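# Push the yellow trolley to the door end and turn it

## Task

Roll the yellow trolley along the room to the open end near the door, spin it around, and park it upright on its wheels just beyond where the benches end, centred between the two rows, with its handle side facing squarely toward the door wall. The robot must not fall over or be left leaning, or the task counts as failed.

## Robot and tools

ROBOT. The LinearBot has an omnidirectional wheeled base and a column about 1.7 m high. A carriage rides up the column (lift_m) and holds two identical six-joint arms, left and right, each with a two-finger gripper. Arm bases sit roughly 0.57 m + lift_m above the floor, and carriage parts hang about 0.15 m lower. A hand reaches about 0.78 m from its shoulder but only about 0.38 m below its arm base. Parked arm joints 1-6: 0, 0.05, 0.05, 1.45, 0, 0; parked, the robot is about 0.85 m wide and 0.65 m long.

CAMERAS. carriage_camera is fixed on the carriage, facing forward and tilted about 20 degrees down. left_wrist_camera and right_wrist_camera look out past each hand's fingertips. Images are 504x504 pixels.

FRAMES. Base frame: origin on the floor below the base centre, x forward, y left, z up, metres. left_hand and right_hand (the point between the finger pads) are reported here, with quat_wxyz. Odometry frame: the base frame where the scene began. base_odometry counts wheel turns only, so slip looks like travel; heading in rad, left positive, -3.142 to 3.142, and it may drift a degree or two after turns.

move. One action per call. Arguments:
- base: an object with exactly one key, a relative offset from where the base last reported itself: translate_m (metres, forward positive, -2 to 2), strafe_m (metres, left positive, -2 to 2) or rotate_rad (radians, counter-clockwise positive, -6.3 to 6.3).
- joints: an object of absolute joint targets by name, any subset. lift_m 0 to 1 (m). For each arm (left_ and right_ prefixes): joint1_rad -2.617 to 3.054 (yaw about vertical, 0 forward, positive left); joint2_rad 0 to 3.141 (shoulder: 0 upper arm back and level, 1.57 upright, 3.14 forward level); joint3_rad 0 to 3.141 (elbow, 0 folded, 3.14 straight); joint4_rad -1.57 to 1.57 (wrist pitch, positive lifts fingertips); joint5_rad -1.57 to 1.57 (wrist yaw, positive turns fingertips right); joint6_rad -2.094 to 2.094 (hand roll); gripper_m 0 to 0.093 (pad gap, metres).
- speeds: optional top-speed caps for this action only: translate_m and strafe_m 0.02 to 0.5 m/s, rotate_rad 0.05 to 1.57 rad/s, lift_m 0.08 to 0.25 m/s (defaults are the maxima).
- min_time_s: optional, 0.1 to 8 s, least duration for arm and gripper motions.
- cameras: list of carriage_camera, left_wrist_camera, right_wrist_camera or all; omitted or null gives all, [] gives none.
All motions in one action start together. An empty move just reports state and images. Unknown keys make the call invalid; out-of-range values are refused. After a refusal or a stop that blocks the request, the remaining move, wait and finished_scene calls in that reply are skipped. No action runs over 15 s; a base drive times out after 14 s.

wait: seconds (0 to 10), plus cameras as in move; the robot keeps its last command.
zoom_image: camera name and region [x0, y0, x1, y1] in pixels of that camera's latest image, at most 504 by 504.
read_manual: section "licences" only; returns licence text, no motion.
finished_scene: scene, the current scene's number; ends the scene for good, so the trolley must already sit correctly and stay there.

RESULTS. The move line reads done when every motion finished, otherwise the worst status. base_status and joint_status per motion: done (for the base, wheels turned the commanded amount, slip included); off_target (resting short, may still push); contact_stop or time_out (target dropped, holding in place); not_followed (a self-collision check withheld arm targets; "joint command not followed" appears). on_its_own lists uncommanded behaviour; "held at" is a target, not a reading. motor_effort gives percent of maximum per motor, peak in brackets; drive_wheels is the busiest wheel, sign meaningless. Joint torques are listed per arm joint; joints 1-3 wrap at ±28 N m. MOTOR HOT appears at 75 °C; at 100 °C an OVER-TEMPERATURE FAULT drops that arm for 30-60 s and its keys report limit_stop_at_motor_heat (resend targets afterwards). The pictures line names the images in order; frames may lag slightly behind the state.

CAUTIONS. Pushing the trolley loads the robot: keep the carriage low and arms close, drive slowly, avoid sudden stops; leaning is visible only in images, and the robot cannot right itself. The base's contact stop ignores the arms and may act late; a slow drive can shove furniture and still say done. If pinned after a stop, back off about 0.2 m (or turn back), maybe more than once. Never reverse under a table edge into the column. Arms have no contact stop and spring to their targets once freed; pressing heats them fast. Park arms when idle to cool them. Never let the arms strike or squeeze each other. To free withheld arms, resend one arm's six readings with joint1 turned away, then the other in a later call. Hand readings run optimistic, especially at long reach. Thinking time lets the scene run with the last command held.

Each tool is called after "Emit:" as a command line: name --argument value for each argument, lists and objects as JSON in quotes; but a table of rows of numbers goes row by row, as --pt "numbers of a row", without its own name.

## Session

Emit:
move --cameras '["carriage_camera"]'

Scene clock: 0.00 s.
Joint torques (N m): no reading
base_odometry: x=+0.000 y=+0.000 heading=+0.000
base_status: not commanded
joint_positions: lift_m=+0.300 left_joint1_rad=-0.011 left_joint2_rad=+0.053 left_joint3_rad=+0.049 left_joint4_rad=+1.452 left_joint5_rad=-0.010 left_joint6_rad=-0.038 left_gripper_m=+0.09396 right_joint1_rad=-0.013 right_joint2_rad=+0.053 right_joint3_rad=+0.034 right_joint4_rad=+1.473 right_joint5_rad=-0.029 right_joint6_rad=+0.036 right_gripper_m=+0.09396
joint_status: not commanded
motor_effort: lift_m=+23 drive_wheels=+0
left_hand: x=+0.2639 y=+0.3097 z=+1.3309 quat_wxyz=(+0.998, -0.006, +0.061, -0.024) (m; base frame)
right_hand: x=+0.2632 y=-0.3037 z=+1.3275 quat_wxyz=(+0.998, -0.013, +0.059, +0.012) (m; base frame)
pictures: carriage_camera
camera_calibration:
carriage_camera: T_world_to_cam=[[0.0345615, -0.999371, -0.00797329, 0.00554363], [-0.31294, -0.00324492, -0.949767, 1.28824], [0.949144, 0.0353205, -0.312855, 0.275846], [0, 0, 0, 1]] pos_world=[0.141134, -0.0000226255, 1.30988]

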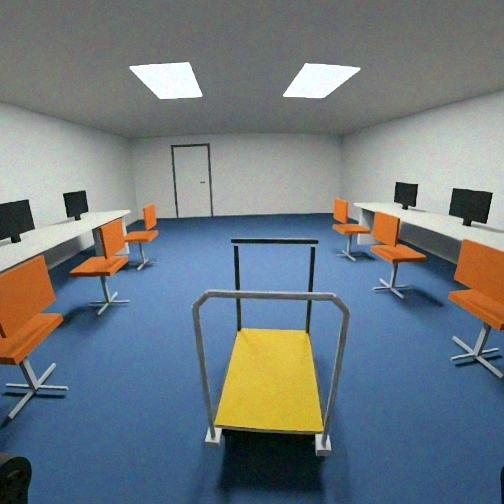

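Emit:
move --base '{"rotate_rad":-0.09}' --joints '{"lift_m":0.0}' --speeds '{"rotate_rad":0.5}' --cameras '["carriage_camera"]'

Emit:
move --base '{"strafe_m":0.05}' --joints '{"left_joint1_rad":-0.12,"right_joint1_rad":0.12,"left_joint2_rad":1.9,"right_joint2_rad":1.9,"left_joint3_rad":0.6,"right_joint3_rad":0.6,"left_joint4_rad":1.3,"right_joint4_rad":1.3,"left_joint5_rad":0,"right_joint5_rad":0,"left_joint6_rad":0,"right_joint6_rad":0,"left_gripper_m":0.093,"right_gripper_m":0.093}' --min_time_s 2.5

Scene clock: 15.33 s.
Joint torques (N m): left_arm=[-0.38 4.7 6.71 -0.31 0.08 -0.01] | right_arm=[-0.14 4.59 4.52 -0.17 -0.01 -0.03]
move: done
base_odometry: x=+0.000 y=+0.000 heading=-0.090
base_status: done
joint_positions: lift_m=+0.000 left_joint1_rad=-0.011 left_joint2_rad=+0.053 left_joint3_rad=+0.049 left_joint4_rad=+1.452 left_joint5_rad=-0.010 left_joint6_rad=-0.038 left_gripper_m=+0.09396 right_joint1_rad=-0.013 right_joint2_rad=+0.053 right_joint3_rad=+0.034 right_joint4_rad=+1.473 right_joint5_rad=-0.029 right_joint6_rad=+0.036 right_gripper_m=+0.09396
joint_status: all done
motor_effort: lift_m=+20(23) drive_wheels=-5(8)
left_hand: x=+0.2639 y=+0.3097 z=+1.0314 quat_wxyz=(+0.998, -0.006, +0.061, -0.024) (m; base frame)
right_hand: x=+0.2633 y=-0.3037 z=+1.0280 quat_wxyz=(+0.998, -0.013, +0.059, +0.012) (m; base frame)
pictures: carriage_camera
camera_calibration:
carriage_camera: T_world_to_cam=[[0.0345615, -0.999371, -0.00797329, 0.00315483], [-0.31294, -0.00324492, -0.949767, 1.00369], [0.949144, 0.0353205, -0.312855, 0.182114], [0, 0, 0, 1]] pos_world=[0.141134, -0.0000226255, 1.01028]

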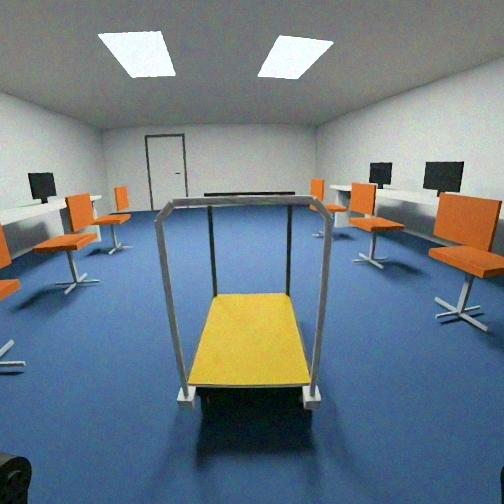

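Scene clock: 18.13 s.
Joint torques (N m): left_arm=[-0.98 -6.26 7.71 2.41 0.15 0.11] | right_arm=[0.39 -6.9 5.9 2.57 0.02 -0.11]
move: done
base_odometry: x=+0.005 y=+0.050 heading=-0.090
base_status: done
joint_positions: lift_m=+0.000 left_joint1_rad=-0.114 left_joint2_rad=+1.890 left_joint3_rad=+0.574 left_joint4_rad=+1.295 left_joint5_rad=-0.009 left_joint6_rad=-0.012 left_gripper_m=+0.09308 right_joint1_rad=+0.114 right_joint2_rad=+1.887 right_joint3_rad=+0.572 right_joint4_rad=+1.303 right_joint5_rad=-0.008 right_joint6_rad=+0.007 right_gripper_m=+0.09310
joint_status: all done
motor_effort: lift_m=+20(20) drive_wheels=+3(9)
left_hand: x=+0.6978 y=+0.2566 z=+0.7382 quat_wxyz=(+0.699, +0.033, +0.714, -0.041) (m; base frame)
right_hand: x=+0.6971 y=-0.2539 z=+0.7404 quat_wxyz=(+0.701, -0.041, +0.710, +0.045) (m; base frame)
pictures: carriage_camera, left_wrist_camera, right_wrist_camera
camera_calibration:
carriage_camera: T_world_to_cam=[[0.0345615, -0.999371, -0.00797329, 0.00315483], [-0.31294, -0.00324492, -0.949767, 1.00369], [0.949144, 0.0353205, -0.312855, 0.182114], [0, 0, 0, 1]] pos_world=[0.141134, -0.0000226255, 1.01028]
left_wrist_camera: T_world_to_cam=[[-0.152279, -0.987485, 0.0410413, 0.323327], [-0.570928, 0.0539942, -0.819222, 1.00043], [0.806754, -0.148182, -0.572005, 0.0225037], [0, 0, 0, 1]] pos_world=[0.602254, 0.268598, 0.819177]
right_wrist_camera: T_world_to_cam=[[0.114308, -0.993442, 0.00258389, -0.332102], [-0.573131, -0.0680701, -0.816632, 0.993799], [0.811452, 0.0918669, -0.577153, 0.0068956], [0, 0, 0, 1]] pos_world=[0.601944, -0.26291, 0.816406]

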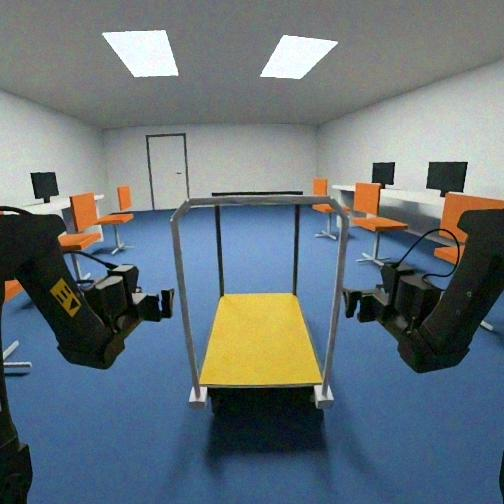

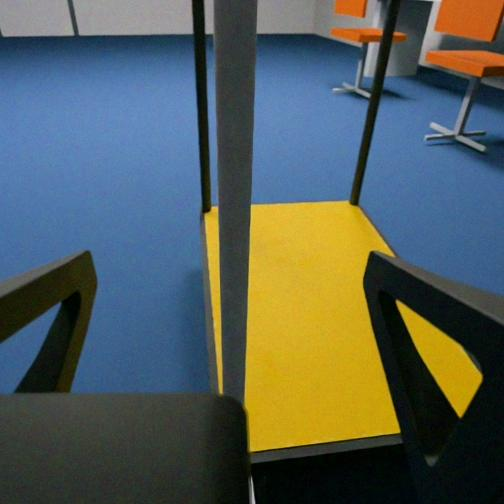

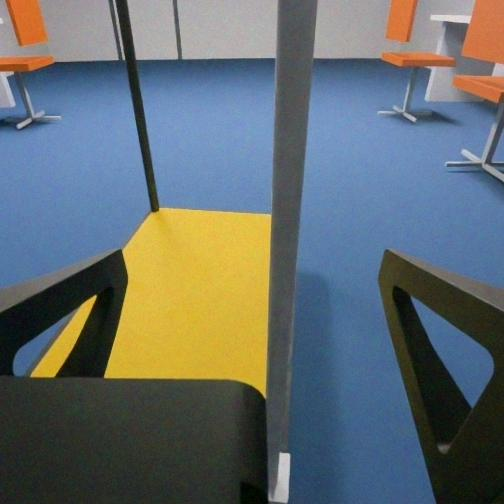

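Emit:
move --base '{"translate_m":0.15}' --speeds '{"translate_m":0.12}'

Scene clock: 28.17 s.
Joint torques (N m): left_arm=[-0.83 -6.27 7.71 2.42 0.14 0.11] | right_arm=[0.35 -6.78 5.89 2.57 0.02 -0.1]
move: done
base_odometry: x=+0.154 y=+0.037 heading=-0.090
base_status: done
joint_positions: lift_m=+0.000 left_joint1_rad=-0.116 left_joint2_rad=+1.890 left_joint3_rad=+0.574 left_joint4_rad=+1.295 left_joint5_rad=-0.008 left_joint6_rad=-0.011 left_gripper_m=+0.09308 right_joint1_rad=+0.114 right_joint2_rad=+1.887 right_joint3_rad=+0.572 right_joint4_rad=+1.302 right_joint5_rad=-0.006 right_joint6_rad=+0.007 right_gripper_m=+0.09310
joint_status: not commanded
motor_effort: lift_m=+20(20) drive_wheels=-3(7)
left_hand: x=+0.6977 y=+0.2558 z=+0.7382 quat_wxyz=(+0.699, +0.034, +0.713, -0.041) (m; base frame)
right_hand: x=+0.6971 y=-0.2541 z=+0.7402 quat_wxyz=(+0.701, -0.040, +0.711, +0.044) (m; base frame)
pictures: carriage_camera, left_wrist_camera, right_wrist_camera
camera_calibration:
carriage_camera: T_world_to_cam=[[0.0345615, -0.999371, -0.00797329, 0.00315483], [-0.31294, -0.00324492, -0.949767, 1.00369], [0.949144, 0.0353205, -0.312855, 0.182114], [0, 0, 0, 1]] pos_world=[0.141134, -0.0000226255, 1.01028]
left_wrist_camera: T_world_to_cam=[[-0.15458, -0.987141, 0.0407162, 0.324279], [-0.570754, 0.0555859, -0.819237, 0.999887], [0.806439, -0.149877, -0.572008, 0.0231389], [0, 0, 0, 1]] pos_world=[0.602157, 0.267998, 0.819177]
right_wrist_camera: T_world_to_cam=[[0.112714, -0.993623, 0.00299417, -0.331539], [-0.573897, -0.0675608, -0.816136, 0.993966], [0.811134, 0.0902718, -0.577852, 0.00709449], [0, 0, 0, 1]] pos_world=[0.602048, -0.262912, 0.816304]

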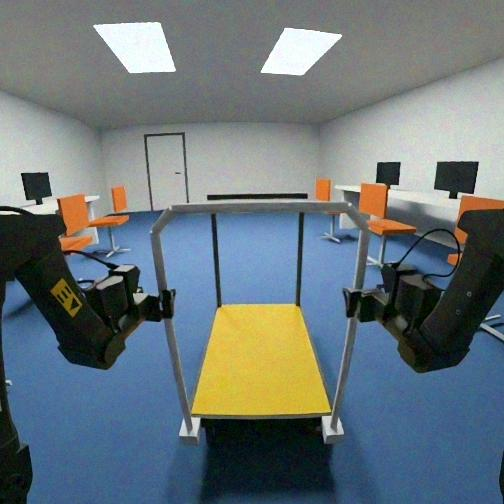

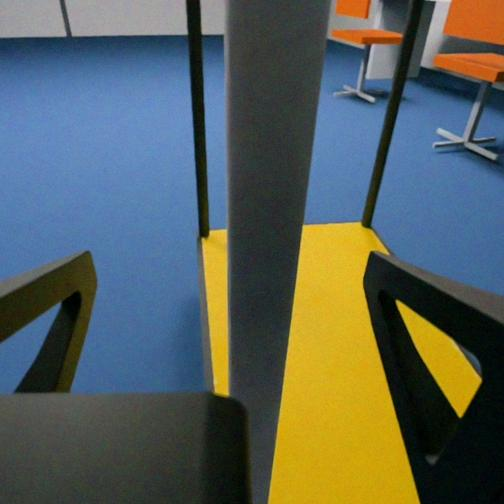

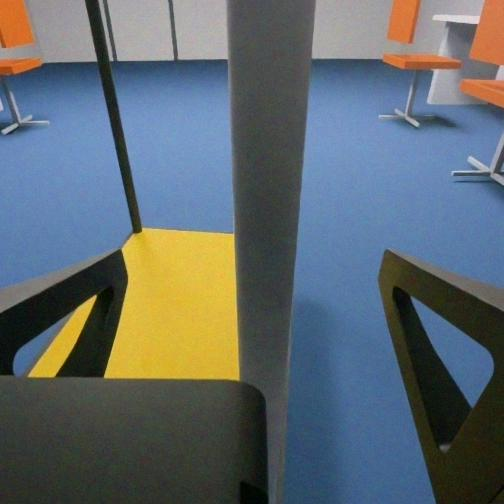

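Emit:
move --base '{"translate_m":0.016}' --speeds '{"translate_m":0.05}' --cameras '[]'

Emit:
move --joints '{"left_gripper_m":0.012,"right_gripper_m":0.012}' --min_time_s 2

Emit:
move --base '{"translate_m":0.3}' --speeds '{"translate_m":0.2}' --cameras '[]'

Emit:
move --base '{"rotate_rad":0.176}' --speeds '{"rotate_rad":0.12}' --cameras '["carriage_camera"]'

Scene clock: 42.27 s.
Joint torques (N m): left_arm=[-0.83 -6.23 7.69 2.42 0.14 0.11] | right_arm=[0.23 -6.86 5.89 2.57 0.01 -0.1]
move: done
base_odometry: x=+0.170 y=+0.035 heading=-0.090
base_status: done
joint_positions: lift_m=+0.000 left_joint1_rad=-0.116 left_joint2_rad=+1.890 left_joint3_rad=+0.574 left_joint4_rad=+1.295 left_joint5_rad=-0.008 left_joint6_rad=-0.011 left_gripper_m=+0.09308 right_joint1_rad=+0.115 right_joint2_rad=+1.887 right_joint3_rad=+0.572 right_joint4_rad=+1.302 right_joint5_rad=-0.005 right_joint6_rad=+0.007 right_gripper_m=+0.09310
joint_status: not commanded
motor_effort: lift_m=+20(20) drive_wheels=-4(7)
left_hand: x=+0.6977 y=+0.2558 z=+0.7381 quat_wxyz=(+0.698, +0.034, +0.714, -0.041) (m; base frame)
right_hand: x=+0.6971 y=-0.2538 z=+0.7402 quat_wxyz=(+0.701, -0.040, +0.711, +0.045) (m; base frame)
pictures: none
No camera images: "cameras" was empty.

Scene clock: 44.57 s.
Joint torques (N m): left_arm=[0.1 -6.26 7.68 2.42 -0.07 0.11] | right_arm=[0.28 -6.9 5.87 2.57 -0.08 -0.09]
move: off_target
base_odometry: x=+0.170 y=+0.035 heading=-0.090
base_status: not commanded
joint_positions: lift_m=+0.000 left_joint1_rad=-0.125 left_joint2_rad=+1.890 left_joint3_rad=+0.575 left_joint4_rad=+1.295 left_joint5_rad=+0.016 left_joint6_rad=-0.011 left_gripper_m=+0.02527 right_joint1_rad=+0.115 right_joint2_rad=+1.887 right_joint3_rad=+0.572 right_joint4_rad=+1.302 right_joint5_rad=+0.004 right_joint6_rad=+0.006 right_gripper_m=+0.02344
joint_status: left_gripper_m off_target (ended at +0.02529, target +0.01200); right_gripper_m off_target (ended at +0.02346, target +0.01200)
motor_effort: lift_m=+20(20) drive_wheels=-4(4)
left_hand: x=+0.6968 y=+0.2473 z=+0.7381 quat_wxyz=(+0.698, +0.046, +0.713, -0.053) (m; base frame)
right_hand: x=+0.6973 y=-0.2555 z=+0.7402 quat_wxyz=(+0.701, -0.037, +0.711, +0.041) (m; base frame)
pictures: carriage_camera, left_wrist_camera, right_wrist_camera
camera_calibration:
carriage_camera: T_world_to_cam=[[0.0345615, -0.999371, -0.00797329, 0.00315483], [-0.31294, -0.00324492, -0.949767, 1.00369], [0.949144, 0.0353205, -0.312855, 0.182114], [0, 0, 0, 1]] pos_world=[0.141134, -0.0000226255, 1.01028]
left_wrist_camera: T_world_to_cam=[[-0.187632, -0.981376, 0.0411733, 0.33699], [-0.568919, 0.0744118, -0.81902, 0.993691], [0.800703, -0.177099, -0.572286, 0.0335473], [0, 0, 0, 1]] pos_world=[0.601699, 0.262713, 0.819177]
right_wrist_camera: T_world_to_cam=[[0.103251, -0.994648, 0.00394332, -0.327295], [-0.574392, -0.0628614, -0.816163, 0.995512], [0.812042, 0.0820047, -0.577808, 0.00434381], [0, 0, 0, 1]] pos_world=[0.60208, -0.26332, 0.816301]

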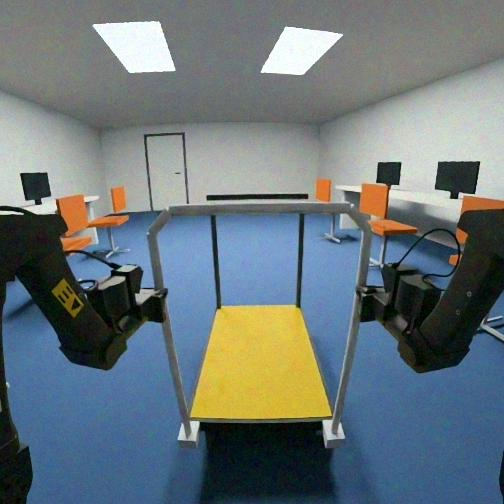

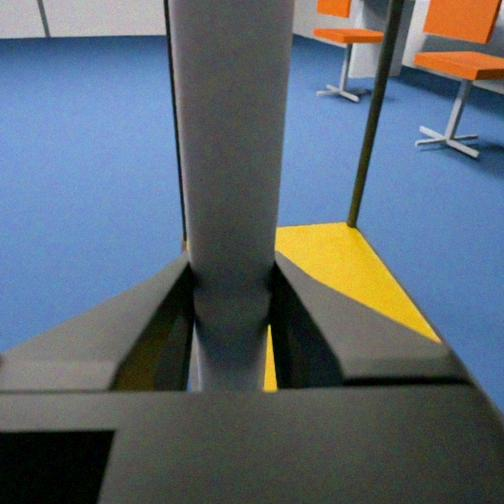

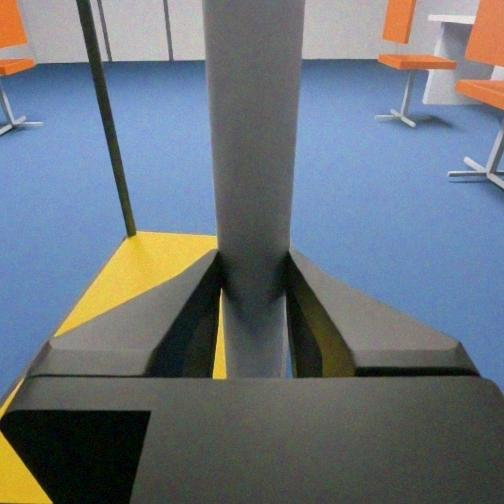

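Scene clock: 47.17 s.
Joint torques (N m): left_arm=[-0.73 -6.26 7.56 2.43 -0.06 0.1] | right_arm=[-0.5 -7.39 4.77 2.78 -0.01 -0.1]
move: done
base_odometry: x=+0.469 y=+0.009 heading=-0.089
base_status: done
joint_positions: lift_m=+0.000 left_joint1_rad=-0.116 left_joint2_rad=+1.890 left_joint3_rad=+0.576 left_joint4_rad=+1.294 left_joint5_rad=+0.014 left_joint6_rad=-0.011 left_gripper_m=+0.02526 right_joint1_rad=+0.124 right_joint2_rad=+1.891 right_joint3_rad=+0.589 right_joint4_rad=+1.285 right_joint5_rad=-0.003 right_joint6_rad=+0.006 right_gripper_m=+0.02340
joint_status: not commanded
motor_effort: lift_m=+20(20) drive_wheels=-5(8)
left_hand: x=+0.6975 y=+0.2515 z=+0.7383 quat_wxyz=(+0.698, +0.043, +0.713, -0.050) (m; base frame)
right_hand: x=+0.7002 y=-0.2496 z=+0.7403 quat_wxyz=(+0.699, -0.043, +0.712, +0.046) (m; base frame)
pictures: none
No camera images: "cameras" was empty.

Scene clock: 49.23 s.
Joint torques (N m): left_arm=[-0.69 -8.68 5.15 2.46 -0.11 0.1] | right_arm=[-0.09 -8.28 3.17 2.97 -0.09 -0.1]
move: done
base_odometry: x=+0.469 y=+0.009 heading=+0.087
base_status: done
joint_positions: lift_m=+0.000 left_joint1_rad=-0.117 left_joint2_rad=+1.914 left_joint3_rad=+0.604 left_joint4_rad=+1.291 left_joint5_rad=+0.020 left_joint6_rad=-0.011 left_gripper_m=+0.02526 right_joint1_rad=+0.122 right_joint2_rad=+1.899 right_joint3_rad=+0.609 right_joint4_rad=+1.269 right_joint5_rad=+0.006 right_joint6_rad=+0.006 right_gripper_m=+0.02338
joint_status: not commanded
motor_effort: lift_m=+20(20) drive_wheels=-6(13)
left_hand: x=+0.7043 y=+0.2494 z=+0.7375 quat_wxyz=(+0.699, +0.045, +0.712, -0.052) (m; base frame)
right_hand: x=+0.7051 y=-0.2515 z=+0.7404 quat_wxyz=(+0.698, -0.039, +0.713, +0.043) (m; base frame)
pictures: carriage_camera
camera_calibration:
carriage_camera: T_world_to_cam=[[0.0345615, -0.999371, -0.00797329, 0.00315483], [-0.31294, -0.00324492, -0.949767, 1.00369], [0.949144, 0.0353205, -0.312855, 0.182114], [0, 0, 0, 1]] pos_world=[0.141134, -0.0000226255, 1.01028]

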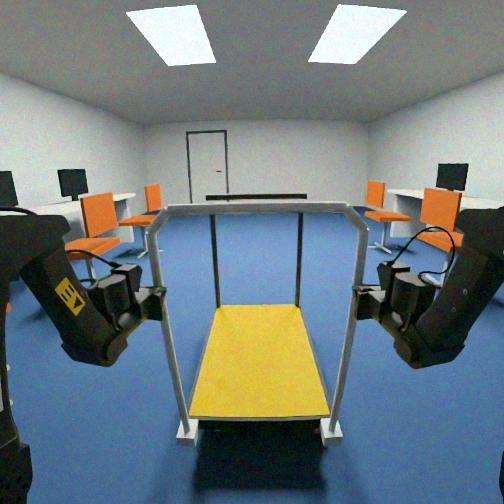

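Emit:
move --base '{"translate_m":2.0}' --speeds '{"translate_m":0.4}' --cameras '[]'

Emit:
move --base '{"translate_m":2.0}' --speeds '{"translate_m":0.4}' --cameras '["carriage_camera"]'

Scene clock: 61.07 s.
Joint torques (N m): left_arm=[-1.83 -7.25 9.51 1.77 0.09 0.1] | right_arm=[-1.42 -8.51 2.43 3.12 0.16 -0.09]
move: done
base_odometry: x=+2.461 y=+0.185 heading=+0.088
base_status: done
joint_positions: lift_m=+0.000 left_joint1_rad=-0.105 left_joint2_rad=+1.902 left_joint3_rad=+0.551 left_joint4_rad=+1.349 left_joint5_rad=-0.002 left_joint6_rad=-0.011 left_gripper_m=+0.02526 right_joint1_rad=+0.135 right_joint2_rad=+1.900 right_joint3_rad=+0.619 right_joint4_rad=+1.256 right_joint5_rad=-0.019 right_joint6_rad=+0.006 right_gripper_m=+0.02336
joint_status: not commanded
motor_effort: lift_m=+20(20) drive_wheels=-7(16)
left_hand: x=+0.6933 y=+0.2600 z=+0.7376 quat_wxyz=(+0.705, +0.033, +0.707, -0.040) (m; base frame)
right_hand: x=+0.7059 y=-0.2405 z=+0.7404 quat_wxyz=(+0.696, -0.053, +0.714, +0.056) (m; base frame)
pictures: none
No camera images: "cameras" was empty.

Scene clock: 68.00 s.
Joint torques (N m): left_arm=[-1.83 -7.25 9.48 1.79 0.09 0.1] | right_arm=[-1.44 -8.5 2.28 3.16 0.15 -0.1]
move: done
base_odometry: x=+4.453 y=+0.364 heading=+0.089
base_status: done
joint_positions: lift_m=+0.000 left_joint1_rad=-0.105 left_joint2_rad=+1.902 left_joint3_rad=+0.551 left_joint4_rad=+1.348 left_joint5_rad=-0.002 left_joint6_rad=-0.011 left_gripper_m=+0.02526 right_joint1_rad=+0.135 right_joint2_rad=+1.900 right_joint3_rad=+0.620 right_joint4_rad=+1.254 right_joint5_rad=-0.018 right_joint6_rad=+0.006 right_gripper_m=+0.02336
joint_status: not commanded
motor_effort: lift_m=+20(20) drive_wheels=-7(15)
left_hand: x=+0.6934 y=+0.2600 z=+0.7374 quat_wxyz=(+0.705, +0.033, +0.707, -0.040) (m; base frame)
right_hand: x=+0.7062 y=-0.2406 z=+0.7403 quat_wxyz=(+0.696, -0.053, +0.714, +0.056) (m; base frame)
pictures: carriage_camera
camera_calibration:
carriage_camera: T_world_to_cam=[[0.0345615, -0.999371, -0.00797329, 0.00315483], [-0.31294, -0.00324492, -0.949767, 1.00369], [0.949144, 0.0353205, -0.312855, 0.182114], [0, 0, 0, 1]] pos_world=[0.141134, -0.0000226255, 1.01028]

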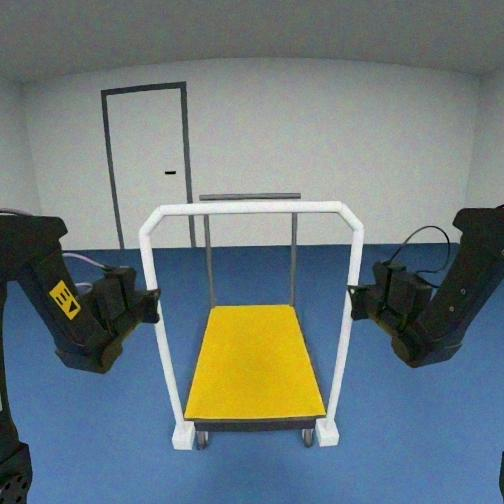

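Emit:
move --base '{"translate_m":0.8}' --speeds '{"translate_m":0.35}' --cameras '["carriage_camera"]'

Emit:
move --base '{"rotate_rad":1.84}' --speeds '{"rotate_rad":0.33}' --cameras '["carriage_camera"]'

Emit:
move --base '{"rotate_rad":1.364}' --speeds '{"rotate_rad":0.33}' --cameras '["carriage_camera"]'

Scene clock: 77.73 s.
Joint torques (N m): left_arm=[-1.83 -7.25 9.48 1.79 0.09 0.1] | right_arm=[-1.42 -8.57 2.21 3.19 0.15 -0.09]
move: done
base_odometry: x=+5.250 y=+0.437 heading=+0.090
base_status: done
joint_positions: lift_m=+0.000 left_joint1_rad=-0.105 left_joint2_rad=+1.902 left_joint3_rad=+0.551 left_joint4_rad=+1.348 left_joint5_rad=-0.002 left_joint6_rad=-0.011 left_gripper_m=+0.02526 right_joint1_rad=+0.135 right_joint2_rad=+1.901 right_joint3_rad=+0.621 right_joint4_rad=+1.253 right_joint5_rad=-0.018 right_joint6_rad=+0.006 right_gripper_m=+0.02336
joint_status: not commanded
motor_effort: lift_m=+20(20) drive_wheels=-8(15)
left_hand: x=+0.6934 y=+0.2600 z=+0.7374 quat_wxyz=(+0.705, +0.033, +0.707, -0.040) (m; base frame)
right_hand: x=+0.7065 y=-0.2406 z=+0.7403 quat_wxyz=(+0.696, -0.053, +0.714, +0.056) (m; base frame)
pictures: carriage_camera
camera_calibration:
carriage_camera: T_world_to_cam=[[0.0345615, -0.999371, -0.00797329, 0.00315483], [-0.31294, -0.00324492, -0.949767, 1.00369], [0.949144, 0.0353205, -0.312855, 0.182114], [0, 0, 0, 1]] pos_world=[0.141134, -0.0000226255, 1.01028]

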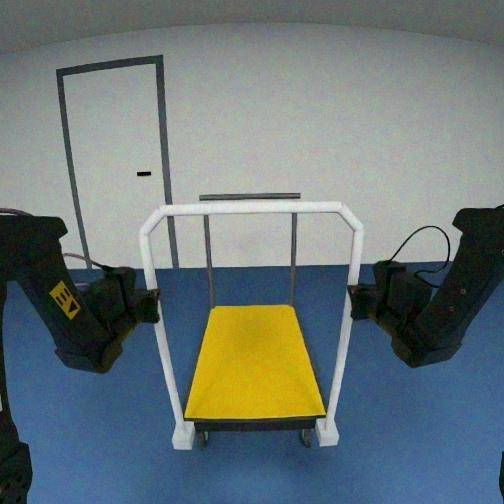

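Scene clock: 84.57 s.
Joint torques (N m): left_arm=[-0.72 -8.42 5.65 2.4 -0.15 0.1] | right_arm=[-0.16 -9.72 2.32 2.87 -0.17 -0.09]
move: done
base_odometry: x=+5.250 y=+0.437 heading=+1.930
base_status: done
joint_positions: lift_m=+0.000 left_joint1_rad=-0.117 left_joint2_rad=+1.911 left_joint3_rad=+0.598 left_joint4_rad=+1.296 left_joint5_rad=+0.024 left_joint6_rad=-0.011 left_gripper_m=+0.02507 right_joint1_rad=+0.120 right_joint2_rad=+1.912 right_joint3_rad=+0.619 right_joint4_rad=+1.277 right_joint5_rad=+0.014 right_joint6_rad=+0.005 right_gripper_m=+0.02326
joint_status: not commanded
motor_effort: lift_m=+20(20) drive_wheels=+4(27)
left_hand: x=+0.7029 y=+0.2490 z=+0.7374 quat_wxyz=(+0.699, +0.046, +0.712, -0.053) (m; base frame)
right_hand: x=+0.7081 y=-0.2533 z=+0.7400 quat_wxyz=(+0.700, -0.036, +0.712, +0.039) (m; base frame)
pictures: carriage_camera
camera_calibration:
carriage_camera: T_world_to_cam=[[0.0345615, -0.999371, -0.00797329, 0.00315483], [-0.31294, -0.00324492, -0.949767, 1.00369], [0.949144, 0.0353205, -0.312855, 0.182114], [0, 0, 0, 1]] pos_world=[0.141134, -0.0000226255, 1.01028]

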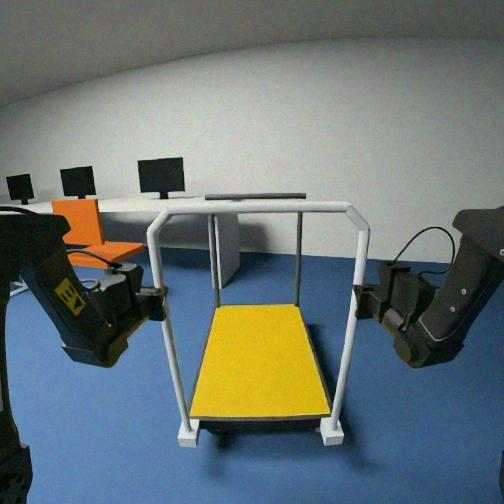

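Scene clock: 89.97 s.
Joint torques (N m): left_arm=[-0.84 -8.24 5.74 2.42 -0.11 0.1] | right_arm=[-0.31 -9.8 2.39 2.85 -0.16 -0.08]
move: done
base_odometry: x=+5.250 y=+0.437 heading=-2.989
base_status: done
joint_positions: lift_m=+0.000 left_joint1_rad=-0.116 left_joint2_rad=+1.909 left_joint3_rad=+0.598 left_joint4_rad=+1.294 left_joint5_rad=+0.019 left_joint6_rad=-0.011 left_gripper_m=+0.02504 right_joint1_rad=+0.122 right_joint2_rad=+1.913 right_joint3_rad=+0.618 right_joint4_rad=+1.279 right_joint5_rad=+0.012 right_joint6_rad=+0.005 right_gripper_m=+0.02326
joint_status: not commanded
motor_effort: lift_m=+20(20) drive_wheels=+3(26)
left_hand: x=+0.7028 y=+0.2504 z=+0.7377 quat_wxyz=(+0.699, +0.044, +0.712, -0.051) (m; base frame)
right_hand: x=+0.7077 y=-0.2519 z=+0.7399 quat_wxyz=(+0.700, -0.037, +0.712, +0.040) (m; base frame)
pictures: carriage_camera
camera_calibration:
carriage_camera: T_world_to_cam=[[0.0345615, -0.999371, -0.00797329, 0.00315483], [-0.31294, -0.00324492, -0.949767, 1.00369], [0.949144, 0.0353205, -0.312855, 0.182114], [0, 0, 0, 1]] pos_world=[0.141134, -0.0000226255, 1.01028]

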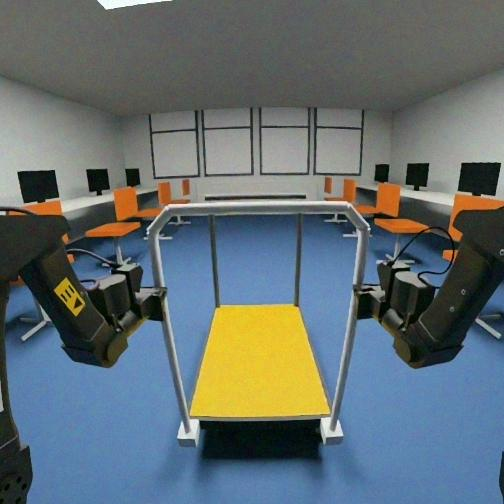

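Emit:
move --base '{"rotate_rad":0.016}' --speeds '{"rotate_rad":0.1}' --cameras '[]'

Emit:
move --base '{"strafe_m":-0.04}' --speeds '{"strafe_m":0.1}' --cameras '[]'

Emit:
move --base '{"translate_m":-1.02}' --speeds '{"translate_m":0.25}' --cameras '["carriage_camera"]'

Scene clock: 96.50 s.
Joint torques (N m): left_arm=[0.27 -8.27 5.03 2.58 -0.15 0.1] | right_arm=[0.32 -9.73 3.43 2.6 -0.2 -0.09]
move: done
base_odometry: x=+5.250 y=+0.437 heading=-2.974
base_status: done
joint_positions: lift_m=+0.000 left_joint1_rad=-0.127 left_joint2_rad=+1.909 left_joint3_rad=+0.606 left_joint4_rad=+1.281 left_joint5_rad=+0.024 left_joint6_rad=-0.011 left_gripper_m=+0.02504 right_joint1_rad=+0.114 right_joint2_rad=+1.913 right_joint3_rad=+0.605 right_joint4_rad=+1.299 right_joint5_rad=+0.017 right_joint6_rad=+0.005 right_gripper_m=+0.02326
joint_status: not commanded
motor_effort: lift_m=+20(20) drive_wheels=+2(10)
left_hand: x=+0.7039 y=+0.2441 z=+0.7378 quat_wxyz=(+0.697, +0.050, +0.713, -0.057) (m; base frame)
right_hand: x=+0.7053 y=-0.2569 z=+0.7398 quat_wxyz=(+0.703, -0.033, +0.710, +0.036) (m; base frame)
pictures: none
No camera images: "cameras" was empty.

Scene clock: 97.60 s.
Joint torques (N m): left_arm=[-1.03 -8.2 6.17 2.34 -0.17 0.1] | right_arm=[-0.8 -9.77 3.17 2.72 -0.16 -0.09]
move: done
base_odometry: x=+5.243 y=+0.476 heading=-2.973
base_status: done
joint_positions: lift_m=+0.000 left_joint1_rad=-0.113 left_joint2_rad=+1.909 left_joint3_rad=+0.592 left_joint4_rad=+1.301 left_joint5_rad=+0.026 left_joint6_rad=-0.011 left_gripper_m=+0.02504 right_joint1_rad=+0.127 right_joint2_rad=+1.913 right_joint3_rad=+0.610 right_joint4_rad=+1.291 right_joint5_rad=+0.014 right_joint6_rad=+0.005 right_gripper_m=+0.02326
joint_status: not commanded
motor_effort: lift_m=+20(20) drive_wheels=+1(11)
left_hand: x=+0.7015 y=+0.2504 z=+0.7373 quat_wxyz=(+0.699, +0.046, +0.711, -0.053) (m; base frame)
right_hand: x=+0.7057 y=-0.2501 z=+0.7398 quat_wxyz=(+0.702, -0.039, +0.710, +0.042) (m; base frame)
pictures: none
No camera images: "cameras" was empty.

Scene clock: 102.97 s.
Joint torques (N m): left_arm=[-1.84 -8.09 7.68 2.01 -0.03 0.11] | right_arm=[-1.16 -9.91 1.35 3.13 0.03 -0.09]
move: done
base_odometry: x=+6.249 y=+0.648 heading=-2.973
base_status: done
joint_positions: lift_m=+0.000 left_joint1_rad=-0.105 left_joint2_rad=+1.909 left_joint3_rad=+0.573 left_joint4_rad=+1.328 left_joint5_rad=+0.011 left_joint6_rad=-0.011 left_gripper_m=+0.02504 right_joint1_rad=+0.132 right_joint2_rad=+1.913 right_joint3_rad=+0.632 right_joint4_rad=+1.256 right_joint5_rad=-0.007 right_joint6_rad=+0.005 right_gripper_m=+0.02325
joint_status: not commanded
motor_effort: lift_m=+20(20) drive_wheels=-3(8)
left_hand: x=+0.6982 y=+0.2574 z=+0.7371 quat_wxyz=(+0.703, +0.037, +0.709, -0.045) (m; base frame)
right_hand: x=+0.7098 y=-0.2436 z=+0.7396 quat_wxyz=(+0.697, -0.048, +0.714, +0.050) (m; base frame)
pictures: carriage_camera
camera_calibration:
carriage_camera: T_world_to_cam=[[0.0345615, -0.999371, -0.00797329, 0.00315483], [-0.31294, -0.00324492, -0.949767, 1.00369], [0.949144, 0.0353205, -0.312855, 0.182114], [0, 0, 0, 1]] pos_world=[0.141134, -0.0000226255, 1.01028]

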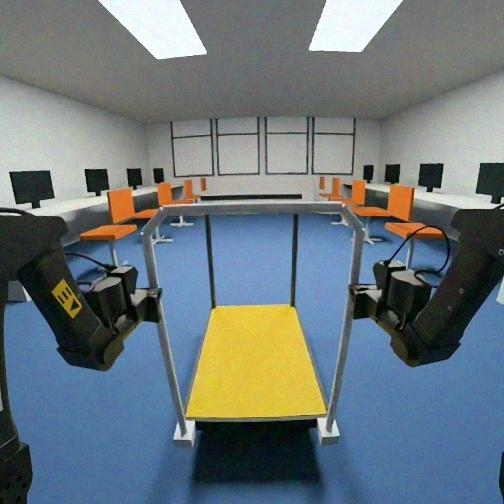

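Emit:
move --base '{"rotate_rad":-0.035}' --speeds '{"rotate_rad":0.1}' --cameras '[]'

Emit:
move --joints '{"left_gripper_m":0.093,"right_gripper_m":0.093}' --min_time_s 2 --cameras '["carriage_camera"]'

Scene clock: 109.10 s.
Joint torques (N m): left_arm=[-1.8 -7.76 8.84 1.84 0.19 0.1] | right_arm=[-1.35 -9.77 2.84 2.77 0.24 -0.09]
move: done
base_odometry: x=+6.249 y=+0.648 heading=-3.007
base_status: done
joint_positions: lift_m=+0.000 left_joint1_rad=-0.106 left_joint2_rad=+1.906 left_joint3_rad=+0.559 left_joint4_rad=+1.342 left_joint5_rad=-0.014 left_joint6_rad=-0.011 left_gripper_m=+0.02504 right_joint1_rad=+0.135 right_joint2_rad=+1.913 right_joint3_rad=+0.612 right_joint4_rad=+1.286 right_joint5_rad=-0.028 right_joint6_rad=+0.005 right_gripper_m=+0.02319
joint_status: not commanded
motor_effort: lift_m=+20(20) drive_wheels=-6(9)
left_hand: x=+0.6954 y=+0.2616 z=+0.7368 quat_wxyz=(+0.704, +0.029, +0.708, -0.036) (m; base frame)
right_hand: x=+0.7047 y=-0.2393 z=+0.7393 quat_wxyz=(+0.699, -0.056, +0.710, +0.059) (m; base frame)
pictures: none
No camera images: "cameras" was empty.

Scene clock: 111.40 s.
Joint torques (N m): left_arm=[-0.95 -7.86 7.5 2.37 0.15 0.1] | right_arm=[-0.65 -9.77 2.84 2.76 0.03 -0.09]
move: done
base_odometry: x=+6.249 y=+0.648 heading=-3.007
base_status: not commanded
joint_positions: lift_m=+0.000 left_joint1_rad=-0.114 left_joint2_rad=+1.906 left_joint3_rad=+0.576 left_joint4_rad=+1.300 left_joint5_rad=-0.009 left_joint6_rad=-0.011 left_gripper_m=+0.09294 right_joint1_rad=+0.126 right_joint2_rad=+1.913 right_joint3_rad=+0.612 right_joint4_rad=+1.286 right_joint5_rad=-0.007 right_joint6_rad=+0.005 right_gripper_m=+0.09291
joint_status: all done
motor_effort: lift_m=+20(20) drive_wheels=-5(6)
left_hand: x=+0.6985 y=+0.2566 z=+0.7325 quat_wxyz=(+0.695, +0.034, +0.717, -0.040) (m; base frame)
right_hand: x=+0.7058 y=-0.2472 z=+0.7394 quat_wxyz=(+0.700, -0.046, +0.711, +0.049) (m; base frame)
pictures: carriage_camera
camera_calibration:
carriage_camera: T_world_to_cam=[[0.0345615, -0.999371, -0.00797329, 0.00315483], [-0.31294, -0.00324492, -0.949767, 1.00369], [0.949144, 0.0353205, -0.312855, 0.182114], [0, 0, 0, 1]] pos_world=[0.141134, -0.0000226255, 1.01028]

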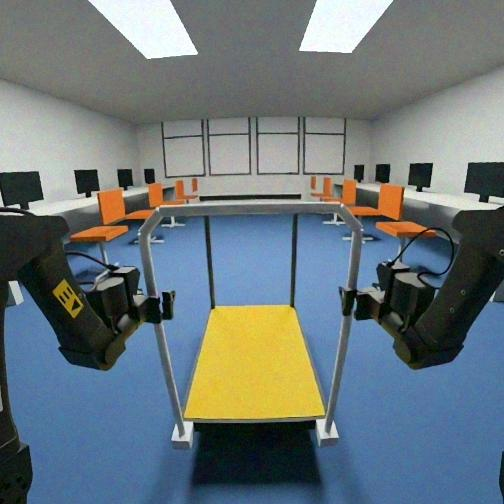

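Emit:
move --base '{"translate_m":-0.25}' --speeds '{"translate_m":0.15}' --cameras '["carriage_camera"]'

Scene clock: 117.83 s.
Joint torques (N m): left_arm=[-0.95 -7.9 7.47 2.4 0.15 0.1] | right_arm=[-0.54 -9.85 2.85 2.76 0.04 -0.08]
move: done
base_odometry: x=+6.497 y=+0.681 heading=-3.008
base_status: done
joint_positions: lift_m=+0.000 left_joint1_rad=-0.114 left_joint2_rad=+1.906 left_joint3_rad=+0.576 left_joint4_rad=+1.297 left_joint5_rad=-0.009 left_joint6_rad=-0.011 left_gripper_m=+0.09294 right_joint1_rad=+0.125 right_joint2_rad=+1.913 right_joint3_rad=+0.612 right_joint4_rad=+1.287 right_joint5_rad=-0.007 right_joint6_rad=+0.005 right_gripper_m=+0.09291
joint_status: not commanded
motor_effort: lift_m=+20(20) drive_wheels=-6(9)
left_hand: x=+0.6986 y=+0.2565 z=+0.7319 quat_wxyz=(+0.694, +0.034, +0.718, -0.040) (m; base frame)
right_hand: x=+0.7059 y=-0.2476 z=+0.7395 quat_wxyz=(+0.700, -0.045, +0.711, +0.048) (m; base frame)
pictures: carriage_camera
camera_calibration:
carriage_camera: T_world_to_cam=[[0.0345615, -0.999371, -0.00797329, 0.00315483], [-0.31294, -0.00324492, -0.949767, 1.00369], [0.949144, 0.0353205, -0.312855, 0.182114], [0, 0, 0, 1]] pos_world=[0.141134, -0.0000226255, 1.01028]

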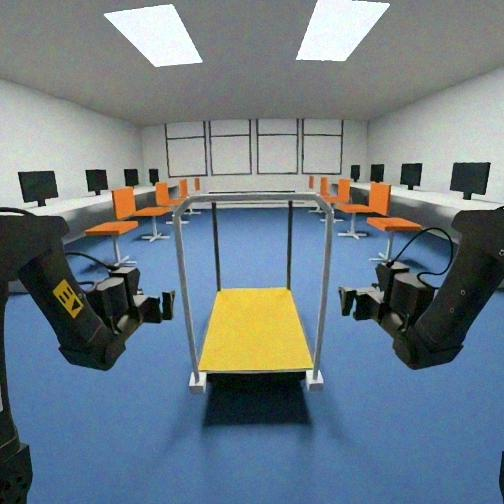

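Emit:
finished_scene --scene 3

The scene is finished: the task was done.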